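# Put phone on comic book and laptop on stand

## Task

Place the phone so it lies flat with all of it resting on the comic book, and place the laptop, shut, on the laptop stand with its top surface facing up and one of its long sides resting against the stand's lips; when finished, the robot must not be in contact with either the phone or the laptop.

## Robot and tools

Robot: two arms, left_arm and right_arm, each ending in a two-finger gripper. Occasionally a loose object may get nudged by an outside push. Anything that falls off the table, or is set down off it and left there, fails the job. Drops, releasing parts that are still moving, slams, hard hits and very hard pushes lower the result, and any arm stop costs too. Smooth motion with little motor effort is slightly better.

Frame: the scene frame has its origin at table-top height, halfway between the two arms' nominal bases. +z points up, +x points out over the table, and left_arm sits on the +y side (arm names do not match image sides). Real bases sit a bit off their nominal spots; only a BASES line gives calibrated positions. Reported hand positions and orientations can be a few centimetres off, more at long reach.

Gripper: fingers point along the gripper's +z axis and separate along its y axis. end_effector_position is the point between the pads, roughly 1 cm behind the tips.

Motion rows: a row is 14 plain numbers, each in [-1, 1], always for both arms: dx, dy, dz, rx, ry, rz, opening for left_arm, then the same seven for right_arm. dx..rz are an offset (not a pose) from that arm's Hand target as it stood when the action or move began, along the scene frame's axes; rotation is about the Hand target's position, and rx, ry, rz form one rotation vector. Scale: 1.0 equals 0.6 m or 180 degrees. A translation longer than 1.0 may be shortened along its line. Opening is absolute: +1 fully open (0.094 m), -1 closed. All zeros for an arm's six pose numbers re-commands its current Hand target; a 0 opening is a real command, so resend the present opening to keep a gripper unchanged.

execute_actions(actions, cameras): actions is a list of actions; each action is a table of up to 15 rows, one per 1/30 s step, and a short table keeps its last row until 15 steps pass. Every row counts from the action's start pose, not from the row before; repeating an offset in a new action moves further. cameras picks which images return (omitted, null or ["all"] = all, [] = none; a wrong name voids the call). An empty list just returns the state.

move(target, speed, blend, opening_speed, blocking, cameras): drives each gripper in a straight line from its Hand target to the offset in target, one 14-number row or a list of up to 15 rows, all offsets counted from the same starting Hand targets. speed is path top speed in m/s, 0.002 to 4.3, default 0.25 (turns up to twice that in rad/s), one number or one per target. blend, in metres, rounds corners of a list. opening_speed, 0.2 or more per second on the -1..+1 scale, ramps the fingers; use a low value when closing on fragile or soft things. A first target's new opening pauses the paths only if the gripper is within 10 mm of it; later targets' openings are applied on arrival, once everything rests. All paths finish together, at least 0.5 s, capped at 10 s. Paths ignore obstacles and the other arm; faster means harder contacts and more lag, and aiming far beyond a contact presses harder. Avoid paths close to an arm's own base (shoulder posture may flip). blocking=false returns after about 0.5 s while the move continues. The result adds a move: line: done, off_target, moving, held, fault, plus limits (paced = pose clipped, held = steps withheld). done means within 10 mm and 2 degrees; neither done nor off_target tells you about contact.

wait(seconds 0 to 10): lets time pass with last commands held; a running move continues. stop(): brakes a running move; it needs braking room. zoom_image(camera, region): camera is cam_head_left or cam_head_right (both 896x504); region [x0, y0, x1, y1] in pixels from the top-left, at most 504 x 504, on the latest image. finished_scene(scene): ends the scene irreversibly; the goal must already hold.

Results: hand positions in metres and quaternions (wxyz) in the scene frame; Hand target is the last commanded pose after clipping, the base for the next offsets. Orientation commands are clipped to 40 degrees from the measured orientation each step. Friction and weight can leave a gripper a centimetre or more short in free air; the next command, even zeros, re-asks for the target, and any remaining gap can be sent as an offset. An arm blocked by an object keeps pushing until commanded back past its gripper. Joint velocities reading within noise means at rest. grip_measured uses the opening scale; empty it reads up to ~2.7 mm wide, and on a firmly squeezed hard part a bit narrower than the part. Pads grip at about 50 to 64 N each, reaching full force about 0.05 below the touch reading. To release, command well above grip_measured. grip_effort_nm is motor effort (negative closes), not pad force. Joint torques include gravity and offsets; numbers 3 and 4 wrap at ±28 N m.

Cautions: never let the grippers press or close on each other. Watch for MOTOR HOT; at 100 °C the arm drops its hold and stops for 30 to 60 s or more, so avoid long holds, stretched arms and pushing at unreachable poses. Time spent thinking advances the simulation.

Each tool is called as name(argument=value, ...), one argument or row to a line, values as JSON.

## Session

execute_actions(
  actions=[],
)

Scene clock: 0.00 s.
left_arm: end_effector_position=(+0.4917, +0.7724, +0.2723) grip_measured=+1.000 grip_effort_nm=n/a end_effector_quat_wxyz=(+0.538, +0.343, +0.763, +0.102) | right_arm: end_effector_position=(+0.0817, -0.5453, +0.1551) grip_measured=+1.000 grip_effort_nm=n/a end_effector_quat_wxyz=(-0.018, +0.931, +0.365, +0.017)
Joint positions: left_arm=[1.045 1.959 1.826 -0.901 1.086 1.589 0.094] | right_arm=[-1.159 1.068 0.818 -1.355 -0.035 1.239 0.094]
Joint velocities: within noise
Joint torques (N m): no reading
Motor temperatures (°C): left_arm=[23 25 27 24 28 25 28] | right_arm=[27 30 27 25 24 24 25]
Heat: left arm: hottest wrist yaw 28 °C; right arm: hottest shoulder 30 °C.
Hand target: left_arm +0.4939, +0.7763, +0.2941; +0.539, +0.352, +0.755, +0.121 | right_arm +0.0850, -0.5527, +0.1634; -0.006, +0.931, +0.366, +0.017
Tool commands: left_gripper/opening=+1.0 right_gripper/opening=+1.0

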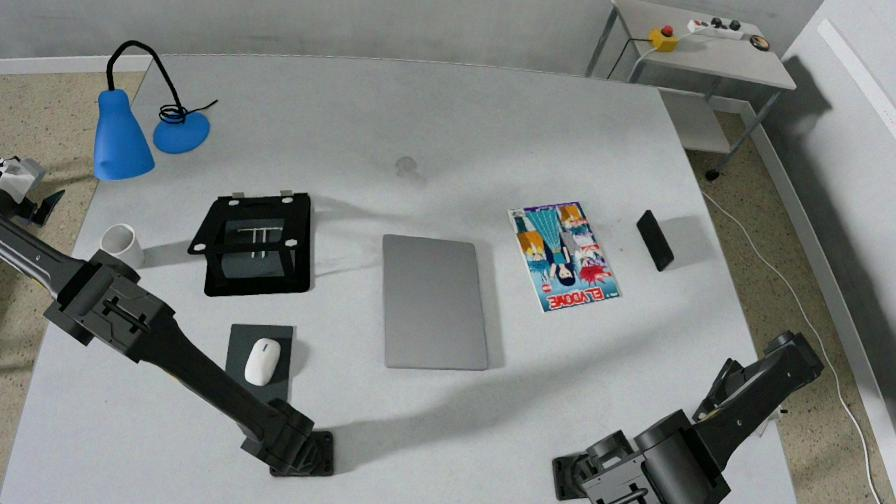

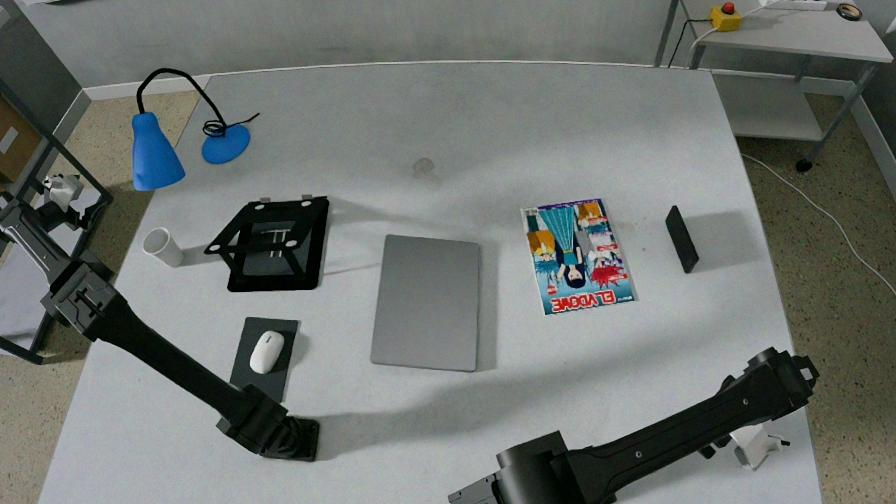

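zoom_image(
  camera="cam_head_left",
  region=[180, 180, 320, 310],
)

zoom_image(
  camera="cam_head_right",
  region=[200, 180, 340, 310],
)

zoom_image(
  camera="cam_head_left",
  region=[370, 220, 510, 390],
)

zoom_image(
  camera="cam_head_left",
  region=[500, 180, 700, 320],
)

zoom_image(
  camera="cam_head_right",
  region=[500, 180, 720, 320],
)

zoom_image(
  camera="cam_head_right",
  region=[360, 220, 500, 390],
)

Scaled by 3.600.

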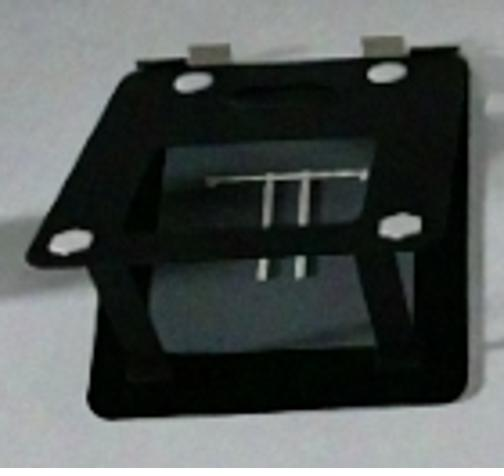

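Scaled by 3.600.

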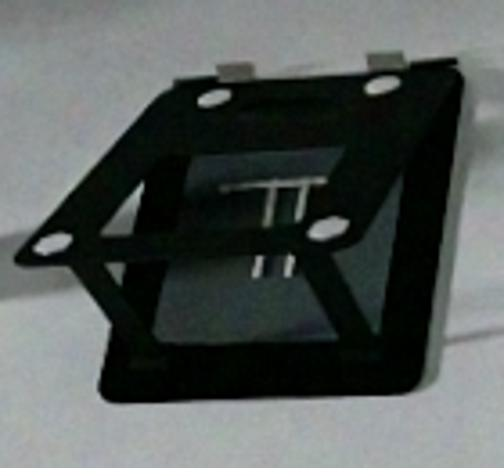

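Scaled by 2.965.

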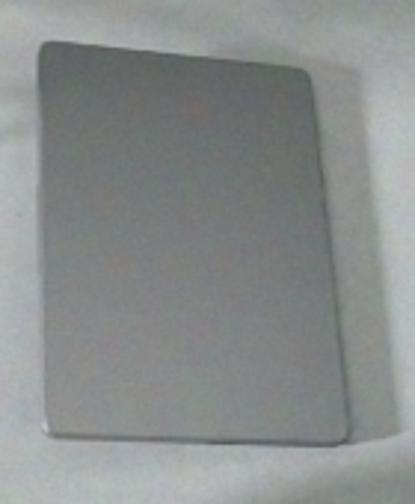

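Scaled by 2.520.

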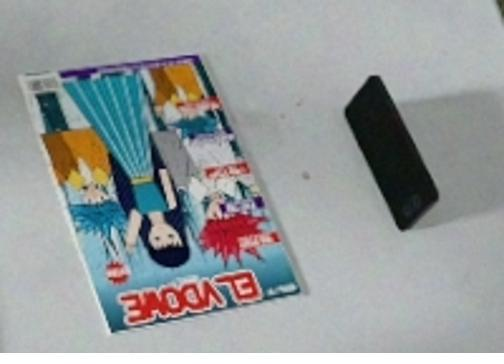

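Scaled by 2.291.

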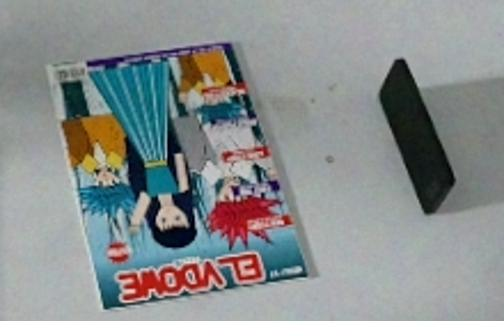

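Scaled by 2.965.

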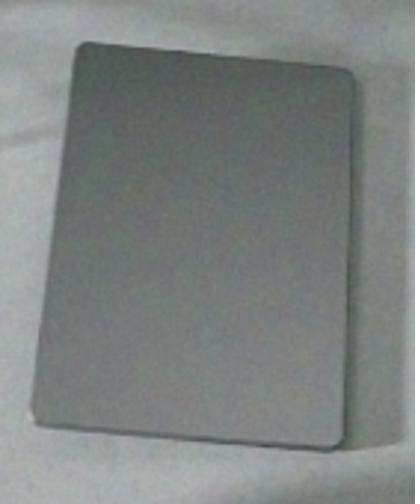

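move(
  target=[-0.2, -0.9, -0.15, -0.084, 0.375, 0.245, 1, 0.275, 0.42, 0.06, 0, 0, 0, 1],
)

Scene clock: 48.33 s.
left_arm: end_effector_position=(+0.3716, +0.2402, +0.2014) grip_measured=+1.000 grip_effort_nm=0.017 end_effector_quat_wxyz=(+0.001, -0.001, +1.000, +0.001) | right_arm: end_effector_position=(+0.2284, -0.3034, +0.1808) grip_measured=+1.000 grip_effort_nm=-0.007 end_effector_quat_wxyz=(-0.089, +0.882, +0.462, +0.033)
Joint positions: left_arm=[-0.036 1.242 1.075 -1.401 -0.002 -0.009 0.094] | right_arm=[-0.103 1.043 0.863 -1.433 -0.185 2.075 0.094]
Joint velocities: within noise
Joint torques (N m): left_arm=[-2.14 -8.76 11.63 0.02 0.11 -0.1] | right_arm=[1.38 -5.25 12.46 0.1 -0.04 0.24]
Motor temperatures (°C): left_arm=[23 28 31 24 28 24 27] | right_arm=[27 30 35 25 24 24 25]
Heat: left arm: hottest elbow 31 °C; right arm: hottest elbow 35 °C.
Hand target: left_arm +0.3739, +0.2362, +0.2042; -0.001, +0.000, +1.000, +0.000 | right_arm +0.2500, -0.3008, +0.1995; -0.006, +0.931, +0.365, +0.017
Off the commanded pose: left_arm 0.005 m, 0 deg | right_arm 0.029 m, 16 deg.
joint sent to its limit (right arm) — joint 6 (wrist roll), upper limit. The joint targets are off in orientation, not in position.
move: off_target (right_arm)

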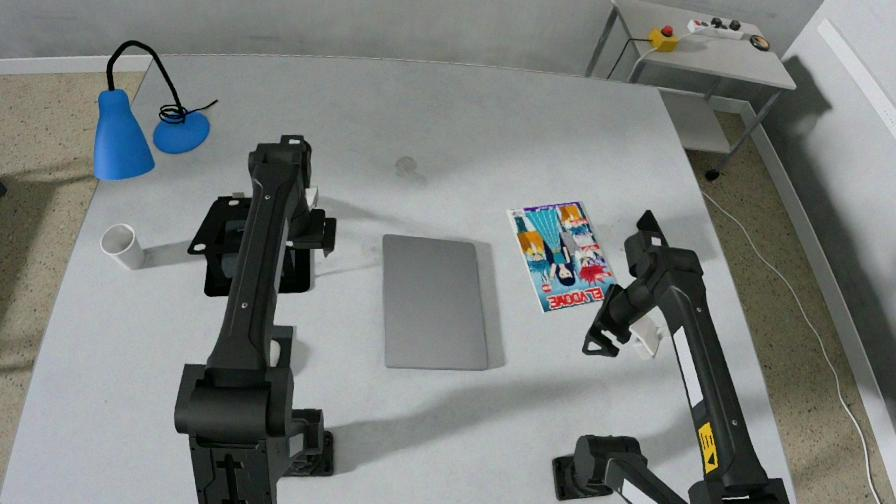

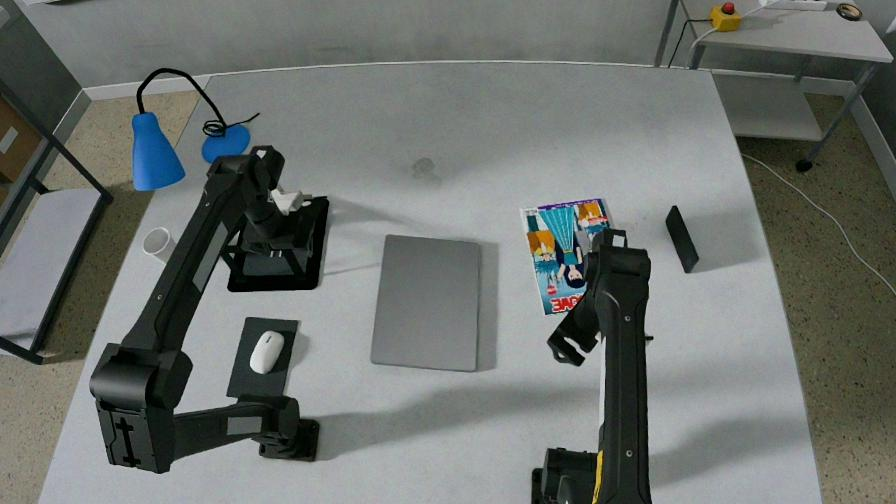

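move(
  target=[
    [-0.157, -0.127, 0, 0, 0, 0, 0, 0, 0.168, 0, -0.014, -0.005, 0.762, 0],
    [-0.157, -0.127, -0.24, 0, 0, 0, 0, 0, 0.168, -0.2325, -0.014, -0.005, 0.762, 0],
  ],
)

zoom_image(
  camera="cam_head_left",
  region=[300, 200, 440, 360],
)

zoom_image(
  camera="cam_head_right",
  region=[280, 200, 420, 360],
)

zoom_image(
  camera="cam_head_left",
  region=[500, 270, 660, 430],
)

zoom_image(
  camera="cam_head_right",
  region=[470, 270, 630, 430],
)

Scene clock: 61.47 s.
left_arm: end_effector_position=(+0.2812, +0.1642, +0.0649) grip_measured=+0.002 grip_effort_nm=-0.085 end_effector_quat_wxyz=(+0.001, -0.003, +1.000, +0.000) | right_arm: end_effector_position=(+0.2527, -0.2023, +0.0676) grip_measured=+0.001 grip_effort_nm=-0.081 end_effector_quat_wxyz=(+0.007, +0.008, +1.000, +0.002)
Joint positions: left_arm=[-0.332 1.161 0.627 -1.036 -0.001 -0.31 0.047] | right_arm=[0.36 1.262 0.716 -1.01 0 0.382 0.047]
Joint velocities: within noise
Joint torques (N m): left_arm=[-2.37 -6.59 8.36 0.65 0.04 -0.04] | right_arm=[1.2 -7.82 6.56 0.55 0.06 0.09]
Motor temperatures (°C): left_arm=[23 28 32 24 28 24 27] | right_arm=[27 30 37 25 24 24 25]
Heat: left arm: hottest elbow 32 °C; right arm: hottest elbow 37 °C.
Hand target: left_arm +0.2797, +0.1600, +0.0603; -0.001, +0.000, +1.000, +0.000 | right_arm +0.2500, -0.2000, +0.0600; +0.000, -0.001, +1.000, +0.000
Off the commanded pose: left_arm 0.007 m, 0 deg | right_arm 0.008 m, 1 deg.
move: done

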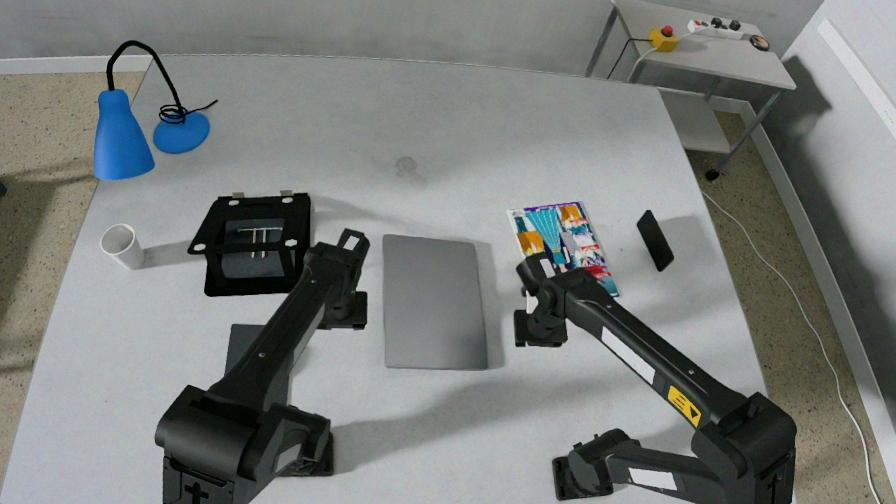

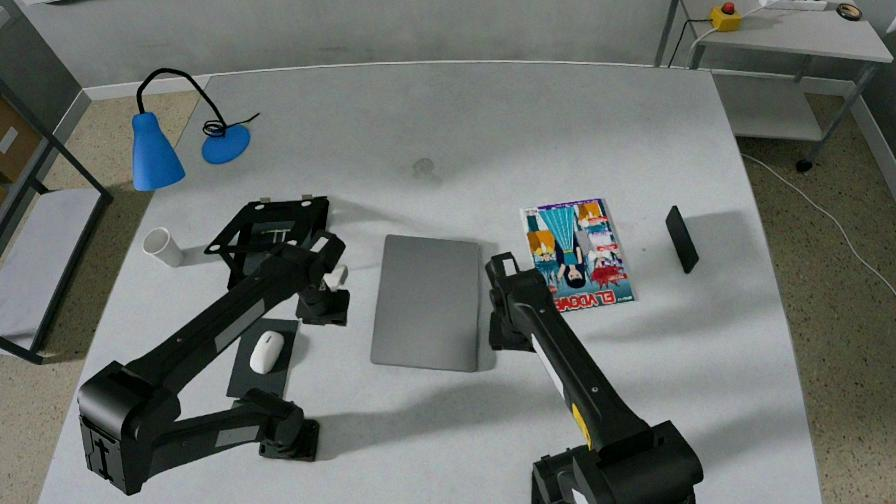

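Scaled by 3.150.

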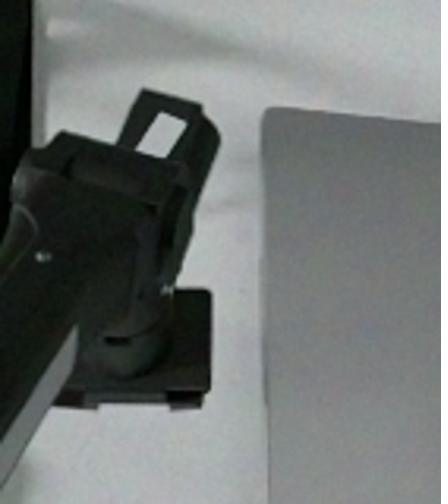

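Scaled by 3.150.

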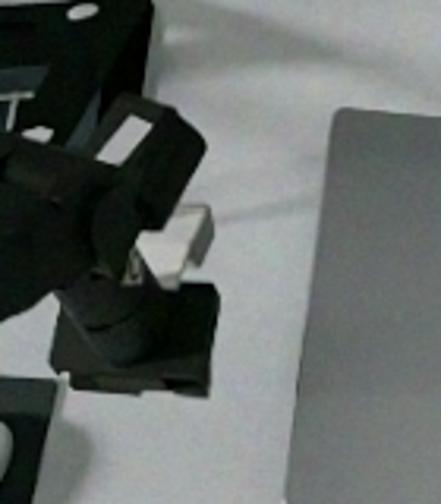

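Scaled by 3.150.

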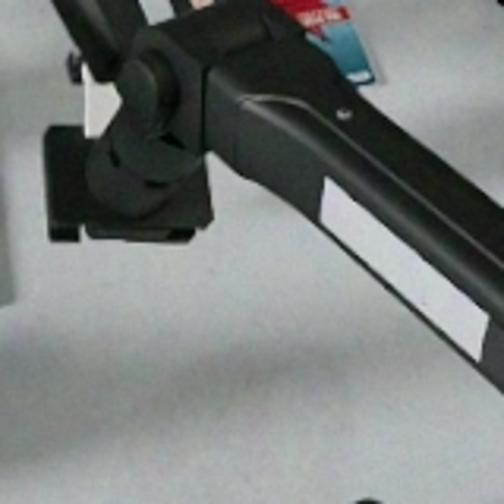

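Scaled by 3.150.

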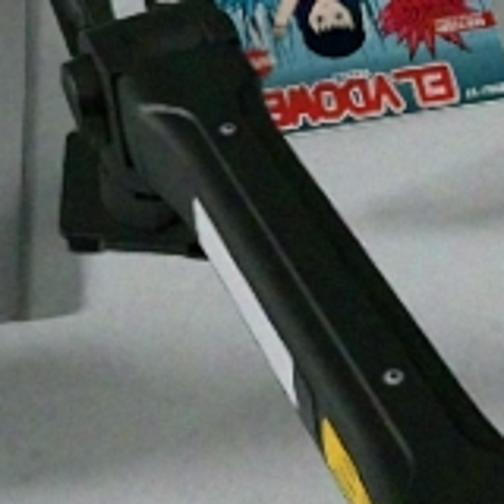

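move(
  target=[0.033, 0, -0.02, 0, -0.333, 0, 0, 0.05, 0, -0.02, 0, -0.333, 0, 0],
)

zoom_image(
  camera="cam_head_left",
  region=[300, 200, 440, 360],
)

zoom_image(
  camera="cam_head_right",
  region=[280, 200, 420, 360],
)

zoom_image(
  camera="cam_head_left",
  region=[480, 240, 640, 400],
)

zoom_image(
  camera="cam_head_right",
  region=[450, 240, 610, 400],
)

Scene clock: 71.13 s.
left_arm: end_effector_position=(+0.3024, +0.1625, +0.0509) grip_measured=+0.002 grip_effort_nm=-0.085 end_effector_quat_wxyz=(+0.497, -0.009, +0.868, +0.001) | right_arm: end_effector_position=(+0.2849, -0.2013, +0.0539) grip_measured=+0.001 grip_effort_nm=-0.081 end_effector_quat_wxyz=(+0.502, +0.009, +0.865, +0.001)
Joint positions: left_arm=[-0.612 0.885 0.039 0.23 -0.505 -0.339 0.047] | right_arm=[0.584 1.163 0.151 0.409 0.51 0.338 0.047]
Joint velocities: within noise
Joint torques (N m): left_arm=[-2.32 -1.2 7.56 2.3 -0.35 0.13] | right_arm=[1.44 -4.01 4.68 2.04 0.29 0.14]
Motor temperatures (°C): left_arm=[23 27 32 24 27 24 27] | right_arm=[27 30 36 25 24 24 25]
Heat: left arm: hottest elbow 32 °C; right arm: hottest elbow 36 °C.
Hand target: left_arm +0.2996, +0.1600, +0.0482; +0.499, +0.000, +0.867, +0.000 | right_arm +0.2799, -0.2000, +0.0479; +0.499, +0.000, +0.866, +0.000
Off the commanded pose: left_arm 0.005 m, 1 deg | right_arm 0.008 m, 1 deg.
move: done

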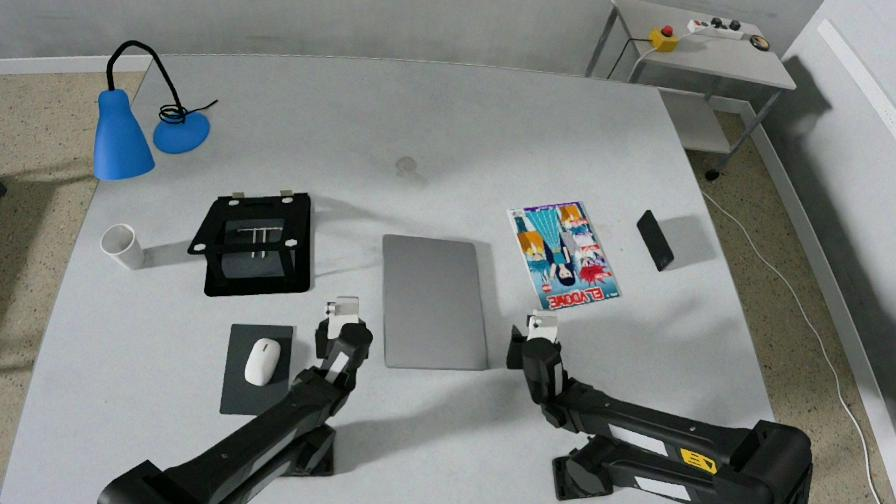

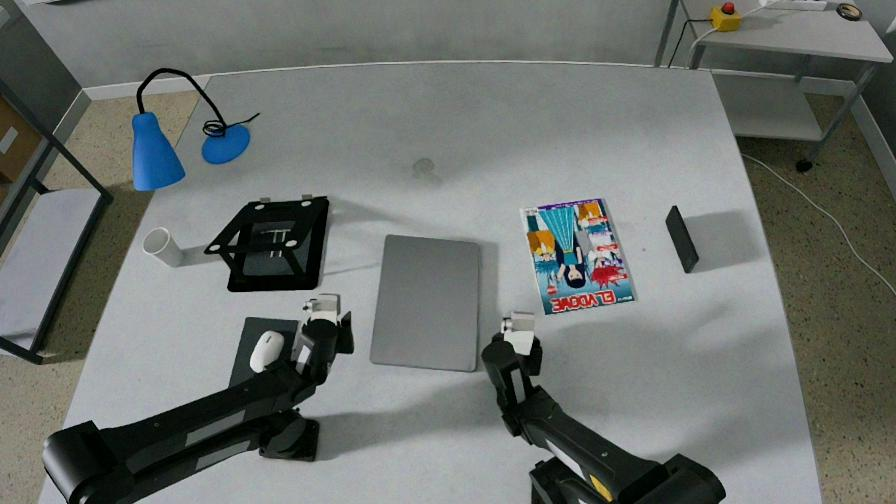

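Scaled by 3.150.

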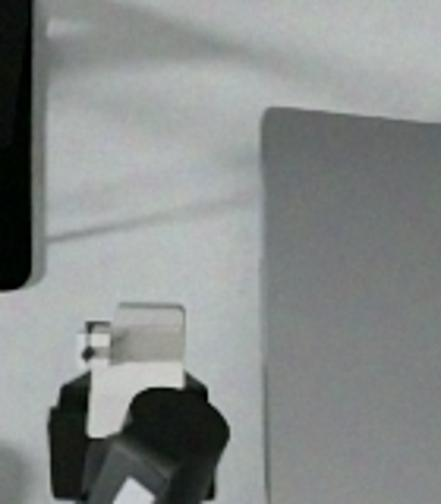

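Scaled by 3.150.

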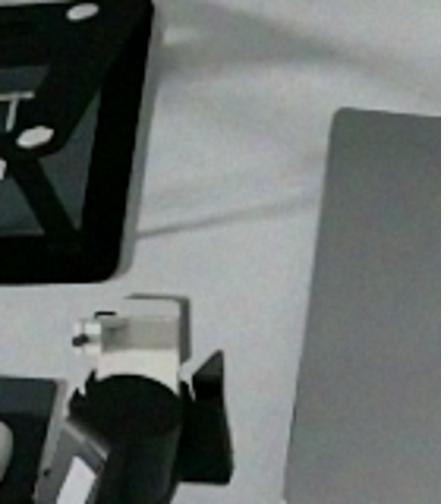

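Scaled by 3.150.

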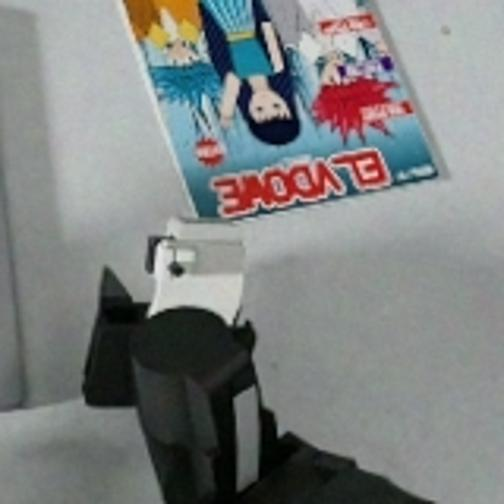

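Scaled by 3.150.

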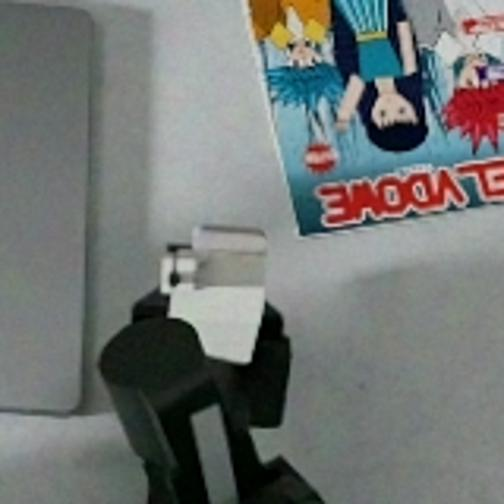

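move(
  target=[0, 0, 0, 0, 0, 0, 1, 0, 0, 0, 0, 0, 0, 1],
)

zoom_image(
  camera="cam_head_left",
  region=[280, 240, 420, 380],
)

zoom_image(
  camera="cam_head_right",
  region=[260, 240, 400, 380],
)

zoom_image(
  camera="cam_head_left",
  region=[480, 260, 620, 400],
)

zoom_image(
  camera="cam_head_right",
  region=[450, 260, 590, 400],
)

Scene clock: 77.47 s.
left_arm: end_effector_position=(+0.3024, +0.1625, +0.0509) grip_measured=+0.998 grip_effort_nm=0.129 end_effector_quat_wxyz=(+0.497, -0.009, +0.868, +0.001) | right_arm: end_effector_position=(+0.2850, -0.2012, +0.0540) grip_measured=+0.998 grip_effort_nm=0.066 end_effector_quat_wxyz=(+0.503, +0.009, +0.864, +0.001)
Joint positions: left_arm=[-0.612 0.885 0.039 0.23 -0.505 -0.338 0.094] | right_arm=[0.584 1.163 0.151 0.41 0.51 0.338 0.094]
Joint velocities: within noise
Joint torques (N m): left_arm=[-2.67 -1.67 7.53 2.48 -0.37 0.09] | right_arm=[1.44 -4.01 4.67 1.95 0.28 0.08]
Motor temperatures (°C): left_arm=[23 27 32 24 27 24 27] | right_arm=[27 30 35 25 24 23 25]
Heat: left arm: hottest elbow 32 °C; right arm: hottest elbow 35 °C.
Hand target: left_arm +0.2996, +0.1600, +0.0482; +0.499, +0.000, +0.867, +0.000 | right_arm +0.2800, -0.2000, +0.0480; +0.499, +0.000, +0.866, +0.000
Off the commanded pose: left_arm 0.005 m, 1 deg | right_arm 0.008 m, 1 deg.
move: done

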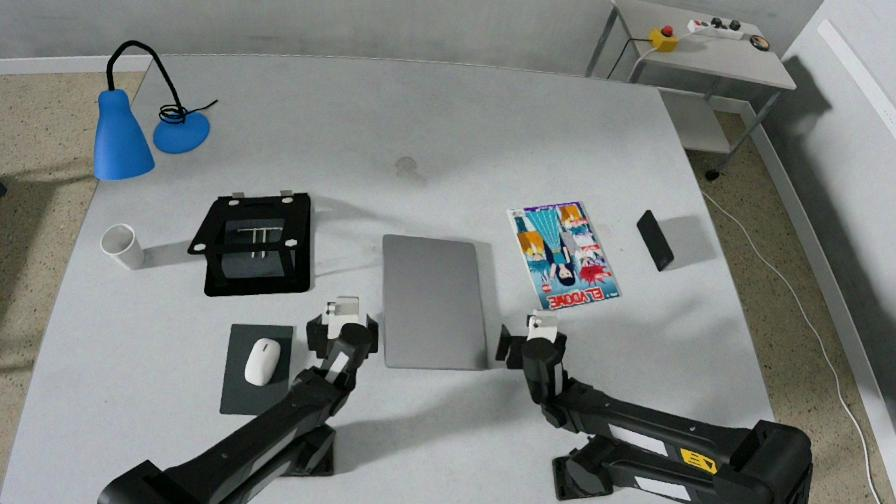

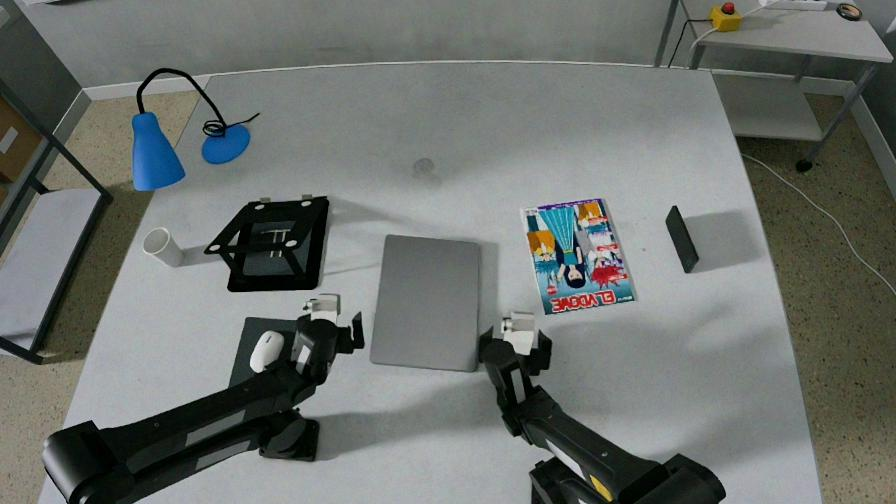

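Scaled by 3.600.

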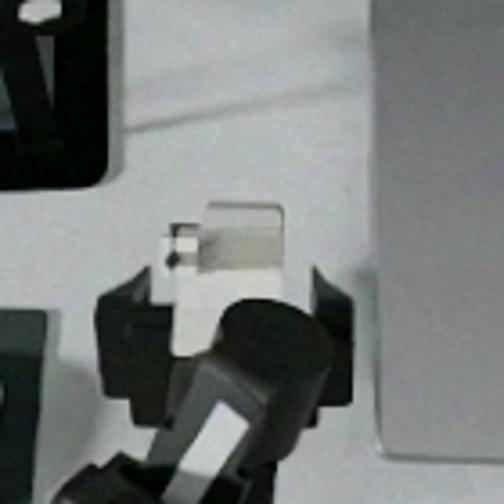

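Scaled by 3.600.

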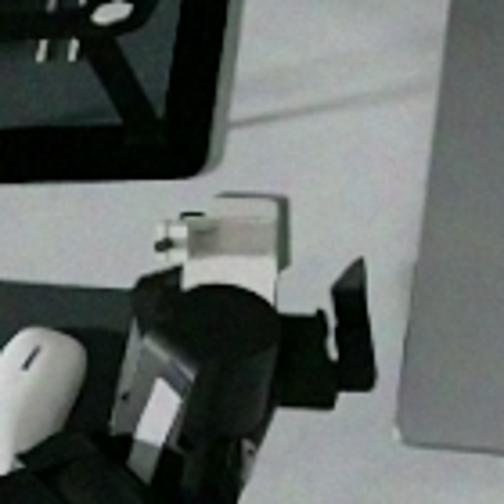

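Scaled by 3.600.

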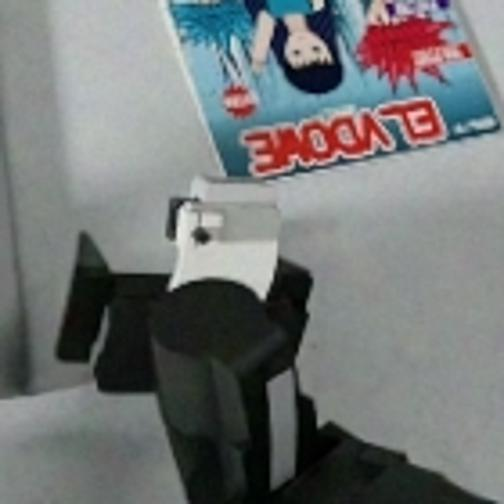

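Scaled by 3.600.

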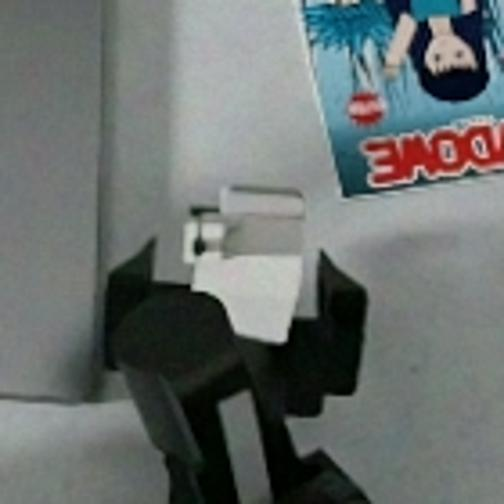

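move(
  target=[
    [0,0,0,0,0,0,1,0,0,0.187,0,0.1,0,0],
    [0,0,0,0,0,0,1,0.375,-0.53,0.187,-0.032,0.332,0.0555,0],
  ],
  blend=0.05,
)

zoom_image(
  camera="cam_head_left",
  region=[580, 170, 740, 330],
)

zoom_image(
  camera="cam_head_right",
  region=[600, 170, 760, 330],
)

Scene clock: 145.43 s.
left_arm: end_effector_position=(+0.3024, +0.1625, +0.0509) grip_measured=+0.998 grip_effort_nm=0.129 end_effector_quat_wxyz=(+0.497, -0.009, +0.868, +0.001) | right_arm: end_effector_position=(+0.4889, -0.5083, +0.1531) grip_measured=+0.001 grip_effort_nm=-0.081 end_effector_quat_wxyz=(-0.009, -0.095, +0.995, +0.005)
Joint positions: left_arm=[-0.612 0.885 0.039 0.23 -0.505 -0.338 0.094] | right_arm=[-0.372 1.835 1.625 -1.382 -0.002 -0.557 0.047]
Joint velocities: within noise
Joint torques (N m): left_arm=[-3.19 -0.91 7.61 2.35 -0.35 0.05] | right_arm=[0.09 -18.67 12.46 -0.2 0.07 0.08]
Motor temperatures (°C): left_arm=[23 25 31 24 27 24 27] | right_arm=[27 30 32 25 24 23 25]
Heat: left arm: hottest elbow 31 °C; right arm: hottest elbow 32 °C.
Hand target: left_arm +0.2996, +0.1600, +0.0483; +0.499, +0.000, +0.867, +0.000 | right_arm +0.5049, -0.5180, +0.1602; +0.000, -0.096, +0.995, +0.000
Off the commanded pose: left_arm 0.005 m, 1 deg | right_arm 0.020 m, 1 deg.
move: off_target (right_arm)

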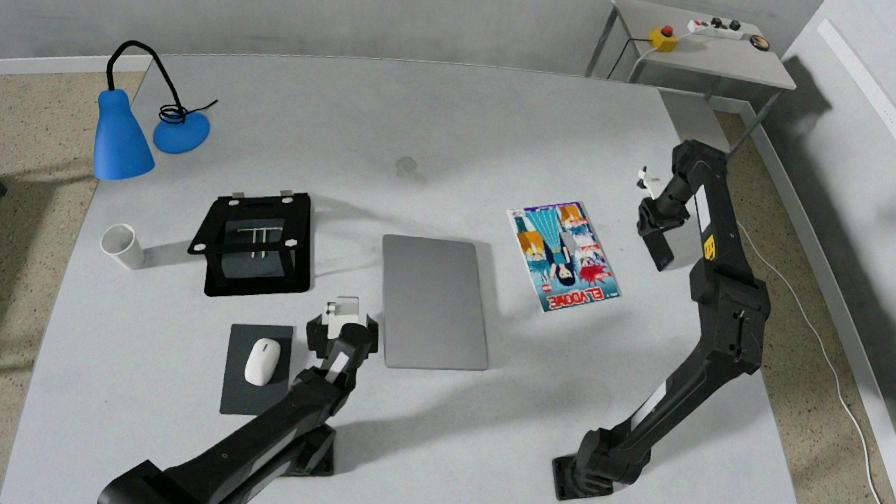

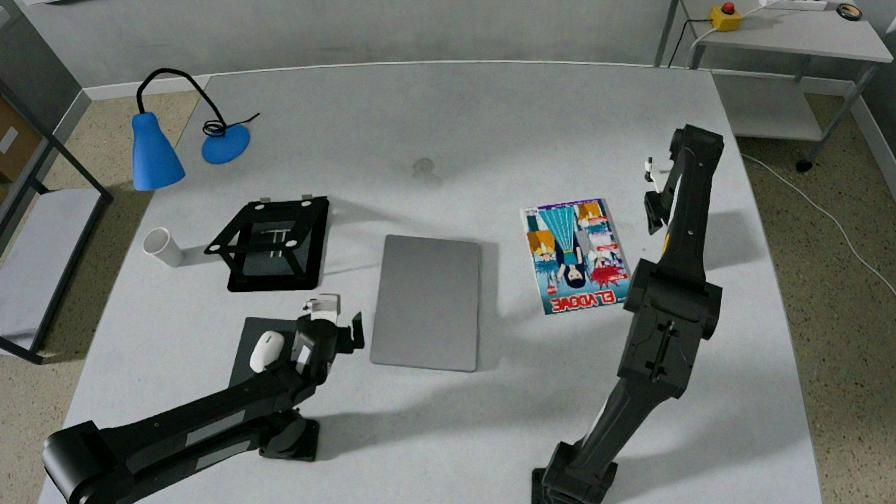

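Scaled by 3.150.

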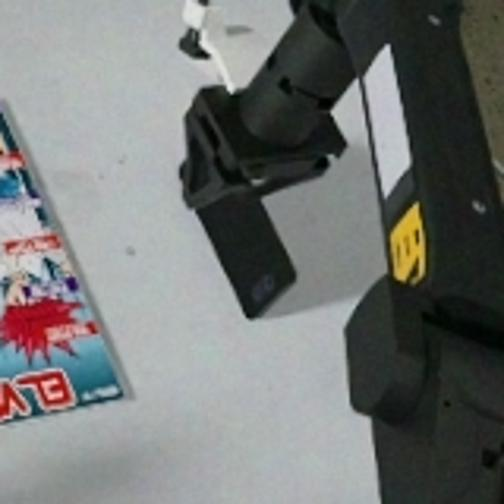

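Scaled by 3.150.

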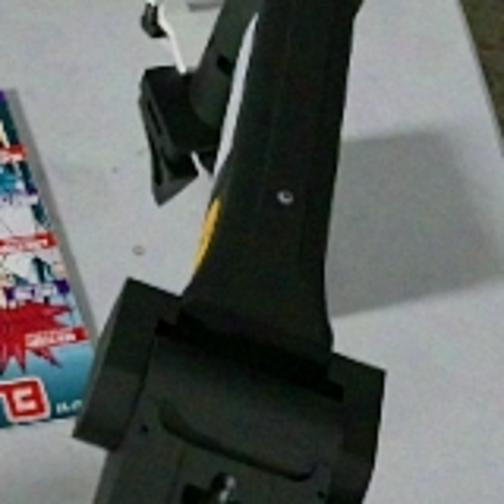

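move(
  target=[0,0,0,0,0,0,1,0.02,-0.012,-0.09,0,0,0,0],
)

zoom_image(
  camera="cam_head_left",
  region=[580, 170, 740, 330],
)

zoom_image(
  camera="cam_head_right",
  region=[600, 170, 760, 330],
)

Scene clock: 154.17 s.
left_arm: end_effector_position=(+0.3024, +0.1624, +0.0509) grip_measured=+0.998 grip_effort_nm=0.125 end_effector_quat_wxyz=(+0.497, -0.009, +0.868, +0.001) | right_arm: end_effector_position=(+0.5087, -0.5164, +0.1089) grip_measured=+0.001 grip_effort_nm=-0.081 end_effector_quat_wxyz=(-0.006, -0.097, +0.995, +0.004)
Joint positions: left_arm=[-0.612 0.885 0.039 0.23 -0.505 -0.338 0.094] | right_arm=[-0.373 1.915 1.625 -1.295 -0.001 -0.562 0.047]
Joint velocities: within noise
Joint torques (N m): left_arm=[-1.96 -1.85 7.76 2.44 -0.33 0.07] | right_arm=[-0.21 -19.55 9.51 0.49 0.06 0.08]
Motor temperatures (°C): left_arm=[23 25 31 24 27 24 27] | right_arm=[27 31 35 25 24 23 25]
Heat: left arm: hottest elbow 31 °C; right arm: hottest elbow 35 °C.
Hand target: left_arm +0.2995, +0.1599, +0.0483; +0.499, +0.000, +0.867, +0.000 | right_arm +0.5170, -0.5251, +0.1061; +0.000, -0.097, +0.995, +0.000
Off the commanded pose: left_arm 0.004 m, 1 deg | right_arm 0.012 m, 1 deg.
move: off_target (right_arm)

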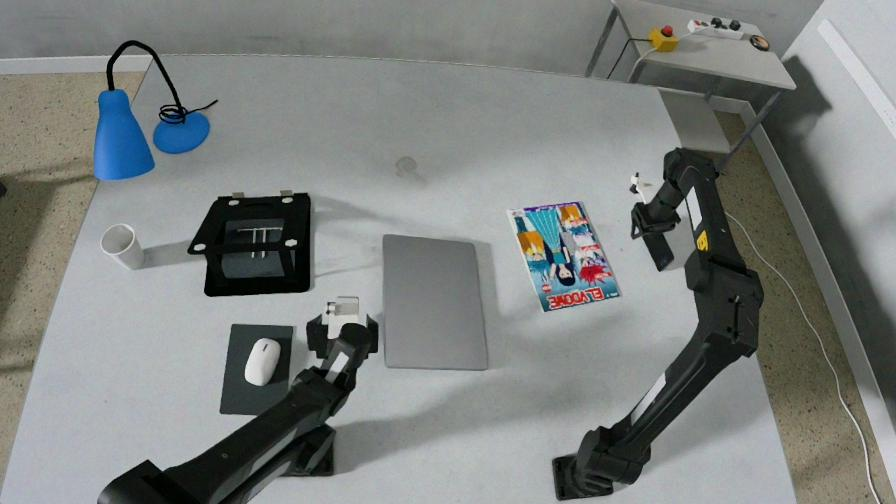

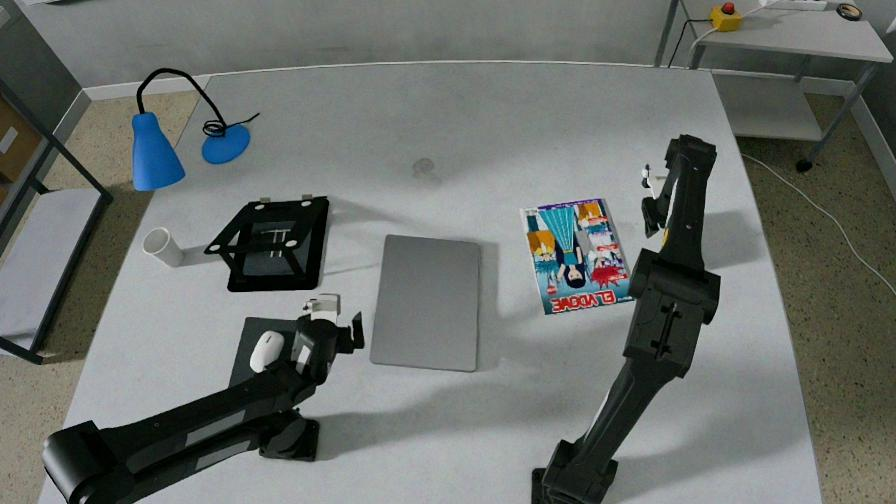

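Scaled by 3.150.

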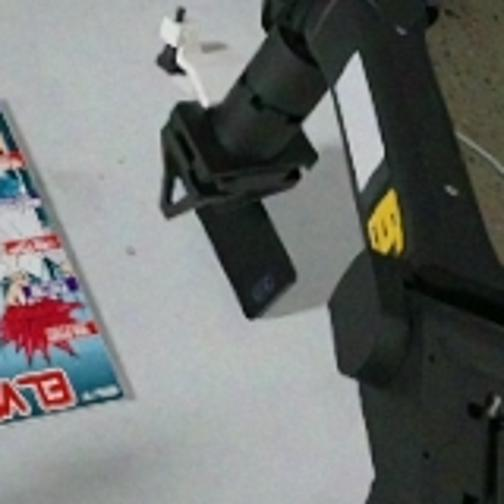

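Scaled by 3.150.

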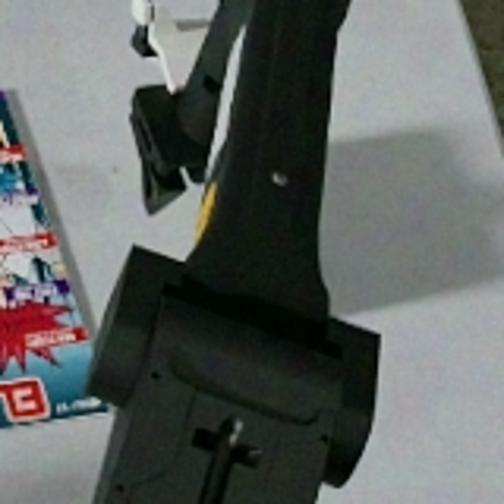

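move(
  target=[
    [0,0,0,0,0,0,1,-0.07,0.18,0,0,0,0,0],
    [0,0,0,0,0,0,1,-0.07,0.18,-0.1,0,0,0,0],
  ],
)

zoom_image(
  camera="cam_head_left",
  region=[540, 190, 680, 330],
)

zoom_image(
  camera="cam_head_right",
  region=[560, 190, 700, 330],
)

Scene clock: 165.83 s.
left_arm: end_effector_position=(+0.3024, +0.1624, +0.0509) grip_measured=+0.998 grip_effort_nm=0.129 end_effector_quat_wxyz=(+0.497, -0.009, +0.868, +0.001) | right_arm: end_effector_position=(+0.4780, -0.4170, +0.0613) grip_measured=+0.001 grip_effort_nm=-0.085 end_effector_quat_wxyz=(+0.011, -0.101, +0.995, -0.002)
Joint positions: left_arm=[-0.612 0.885 0.039 0.23 -0.505 -0.338 0.094] | right_arm=[-0.214 1.8 1.32 -1.068 -0.002 -0.411 0.047]
Joint velocities: within noise
Joint torques (N m): left_arm=[-2.61 -1.26 7.35 2.19 -0.33 0.06] | right_arm=[0.32 -16.5 6.75 0.57 0.07 0.26]
Motor temperatures (°C): left_arm=[23 25 31 24 27 24 27] | right_arm=[27 32 36 25 24 23 25]
Heat: left arm: hottest elbow 31 °C; right arm: hottest elbow 36 °C.
Hand target: left_arm +0.2995, +0.1599, +0.0483; +0.499, +0.000, +0.867, +0.000 | right_arm +0.4750, -0.4171, +0.0461; +0.000, -0.097, +0.995, +0.000
Off the commanded pose: left_arm 0.005 m, 1 deg | right_arm 0.016 m, 1 deg.
move: off_target (right_arm)

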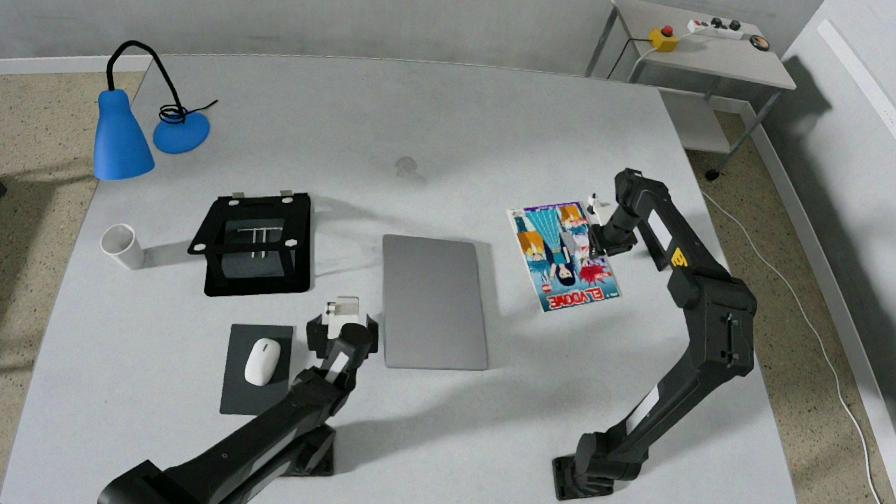

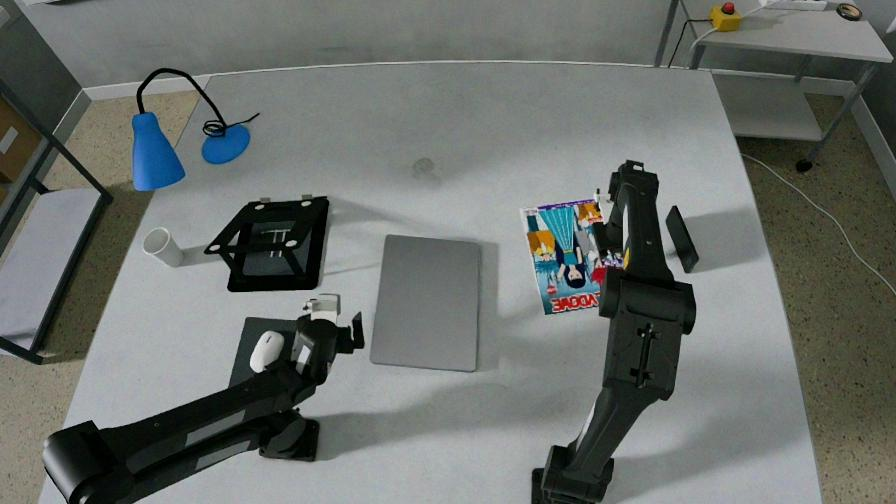

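Scaled by 3.600.

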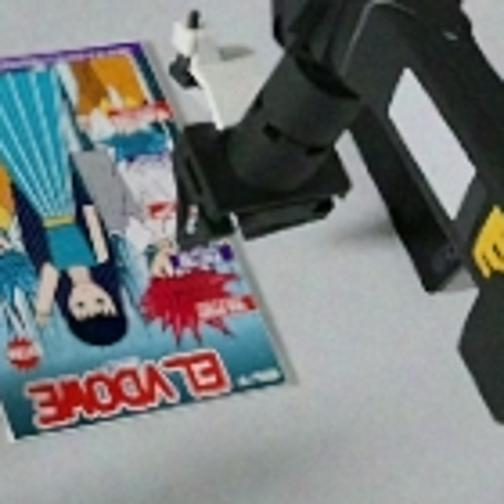

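Scaled by 3.600.

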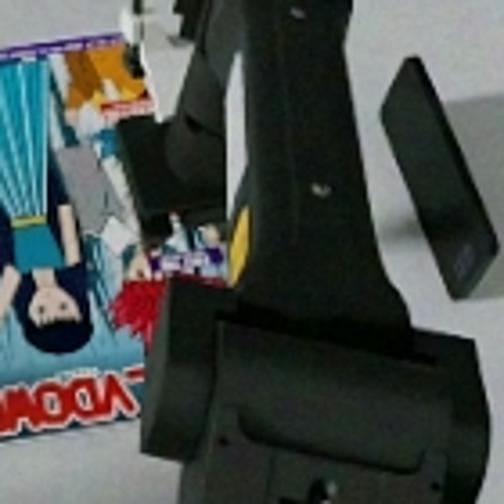

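move(
  target=[0,0,0,0,0,0,1,0,0,0,0,0,0,-1],
)

zoom_image(
  camera="cam_head_left",
  region=[540, 190, 680, 330],
)

zoom_image(
  camera="cam_head_right",
  region=[560, 190, 700, 330],
)

Scene clock: 170.00 s.
left_arm: end_effector_position=(+0.3024, +0.1624, +0.0509) grip_measured=+0.998 grip_effort_nm=0.129 end_effector_quat_wxyz=(+0.497, -0.009, +0.868, +0.001) | right_arm: end_effector_position=(+0.4780, -0.4170, +0.0613) grip_measured=-0.991 grip_effort_nm=-0.496 end_effector_quat_wxyz=(+0.011, -0.100, +0.995, -0.002)
Joint positions: left_arm=[-0.612 0.885 0.039 0.23 -0.505 -0.338 0.094] | right_arm=[-0.214 1.8 1.32 -1.068 -0.002 -0.41 0]
Joint velocities: within noise
Joint torques (N m): left_arm=[-2.55 -1.38 7.75 2.4 -0.32 0.05] | right_arm=[0.44 -17.38 6.69 0.57 0.07 0.21]
Motor temperatures (°C): left_arm=[23 25 31 24 27 24 27] | right_arm=[27 32 35 25 24 23 25]
Heat: left arm: hottest elbow 31 °C; right arm: hottest elbow 35 °C.
Hand target: left_arm +0.2995, +0.1599, +0.0483; +0.499, +0.000, +0.867, +0.000 | right_arm +0.4750, -0.4171, +0.0461; +0.000, -0.096, +0.995, +0.000
Off the commanded pose: left_arm 0.005 m, 1 deg | right_arm 0.015 m, 1 deg.
move: off_target (right_arm)

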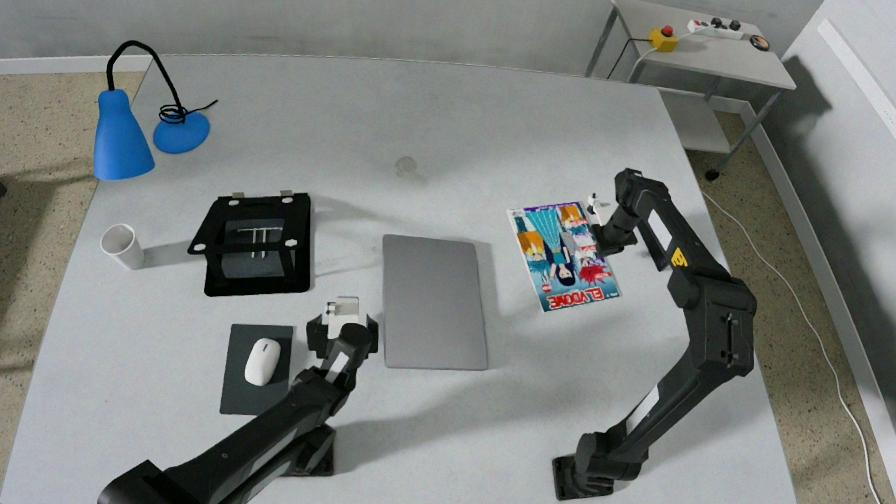

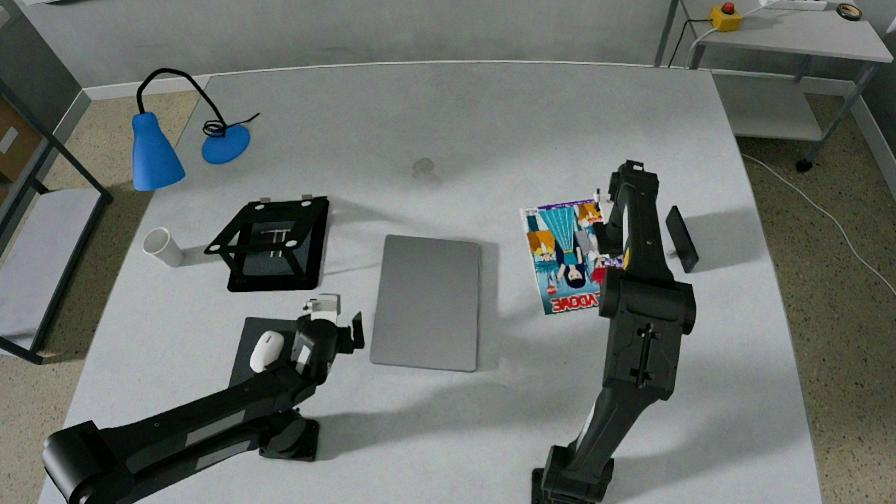

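Scaled by 3.600.

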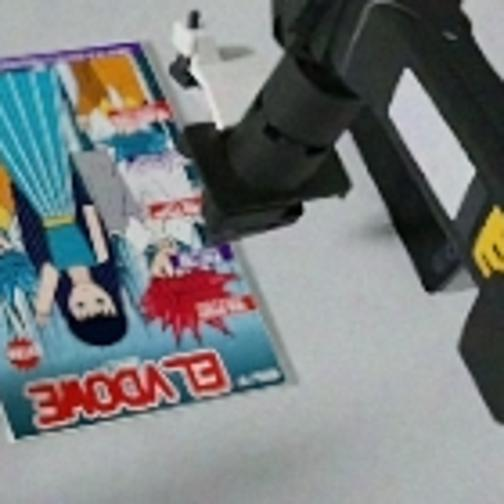

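Scaled by 3.600.

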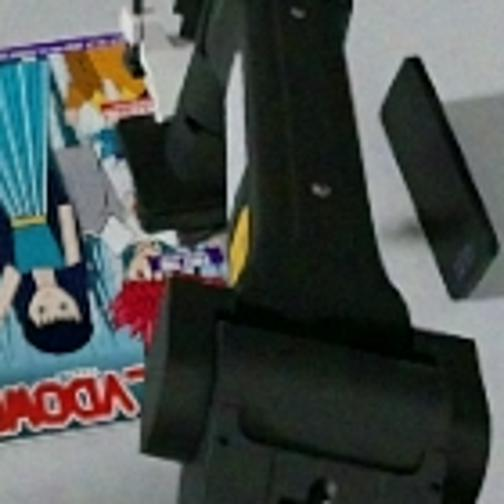

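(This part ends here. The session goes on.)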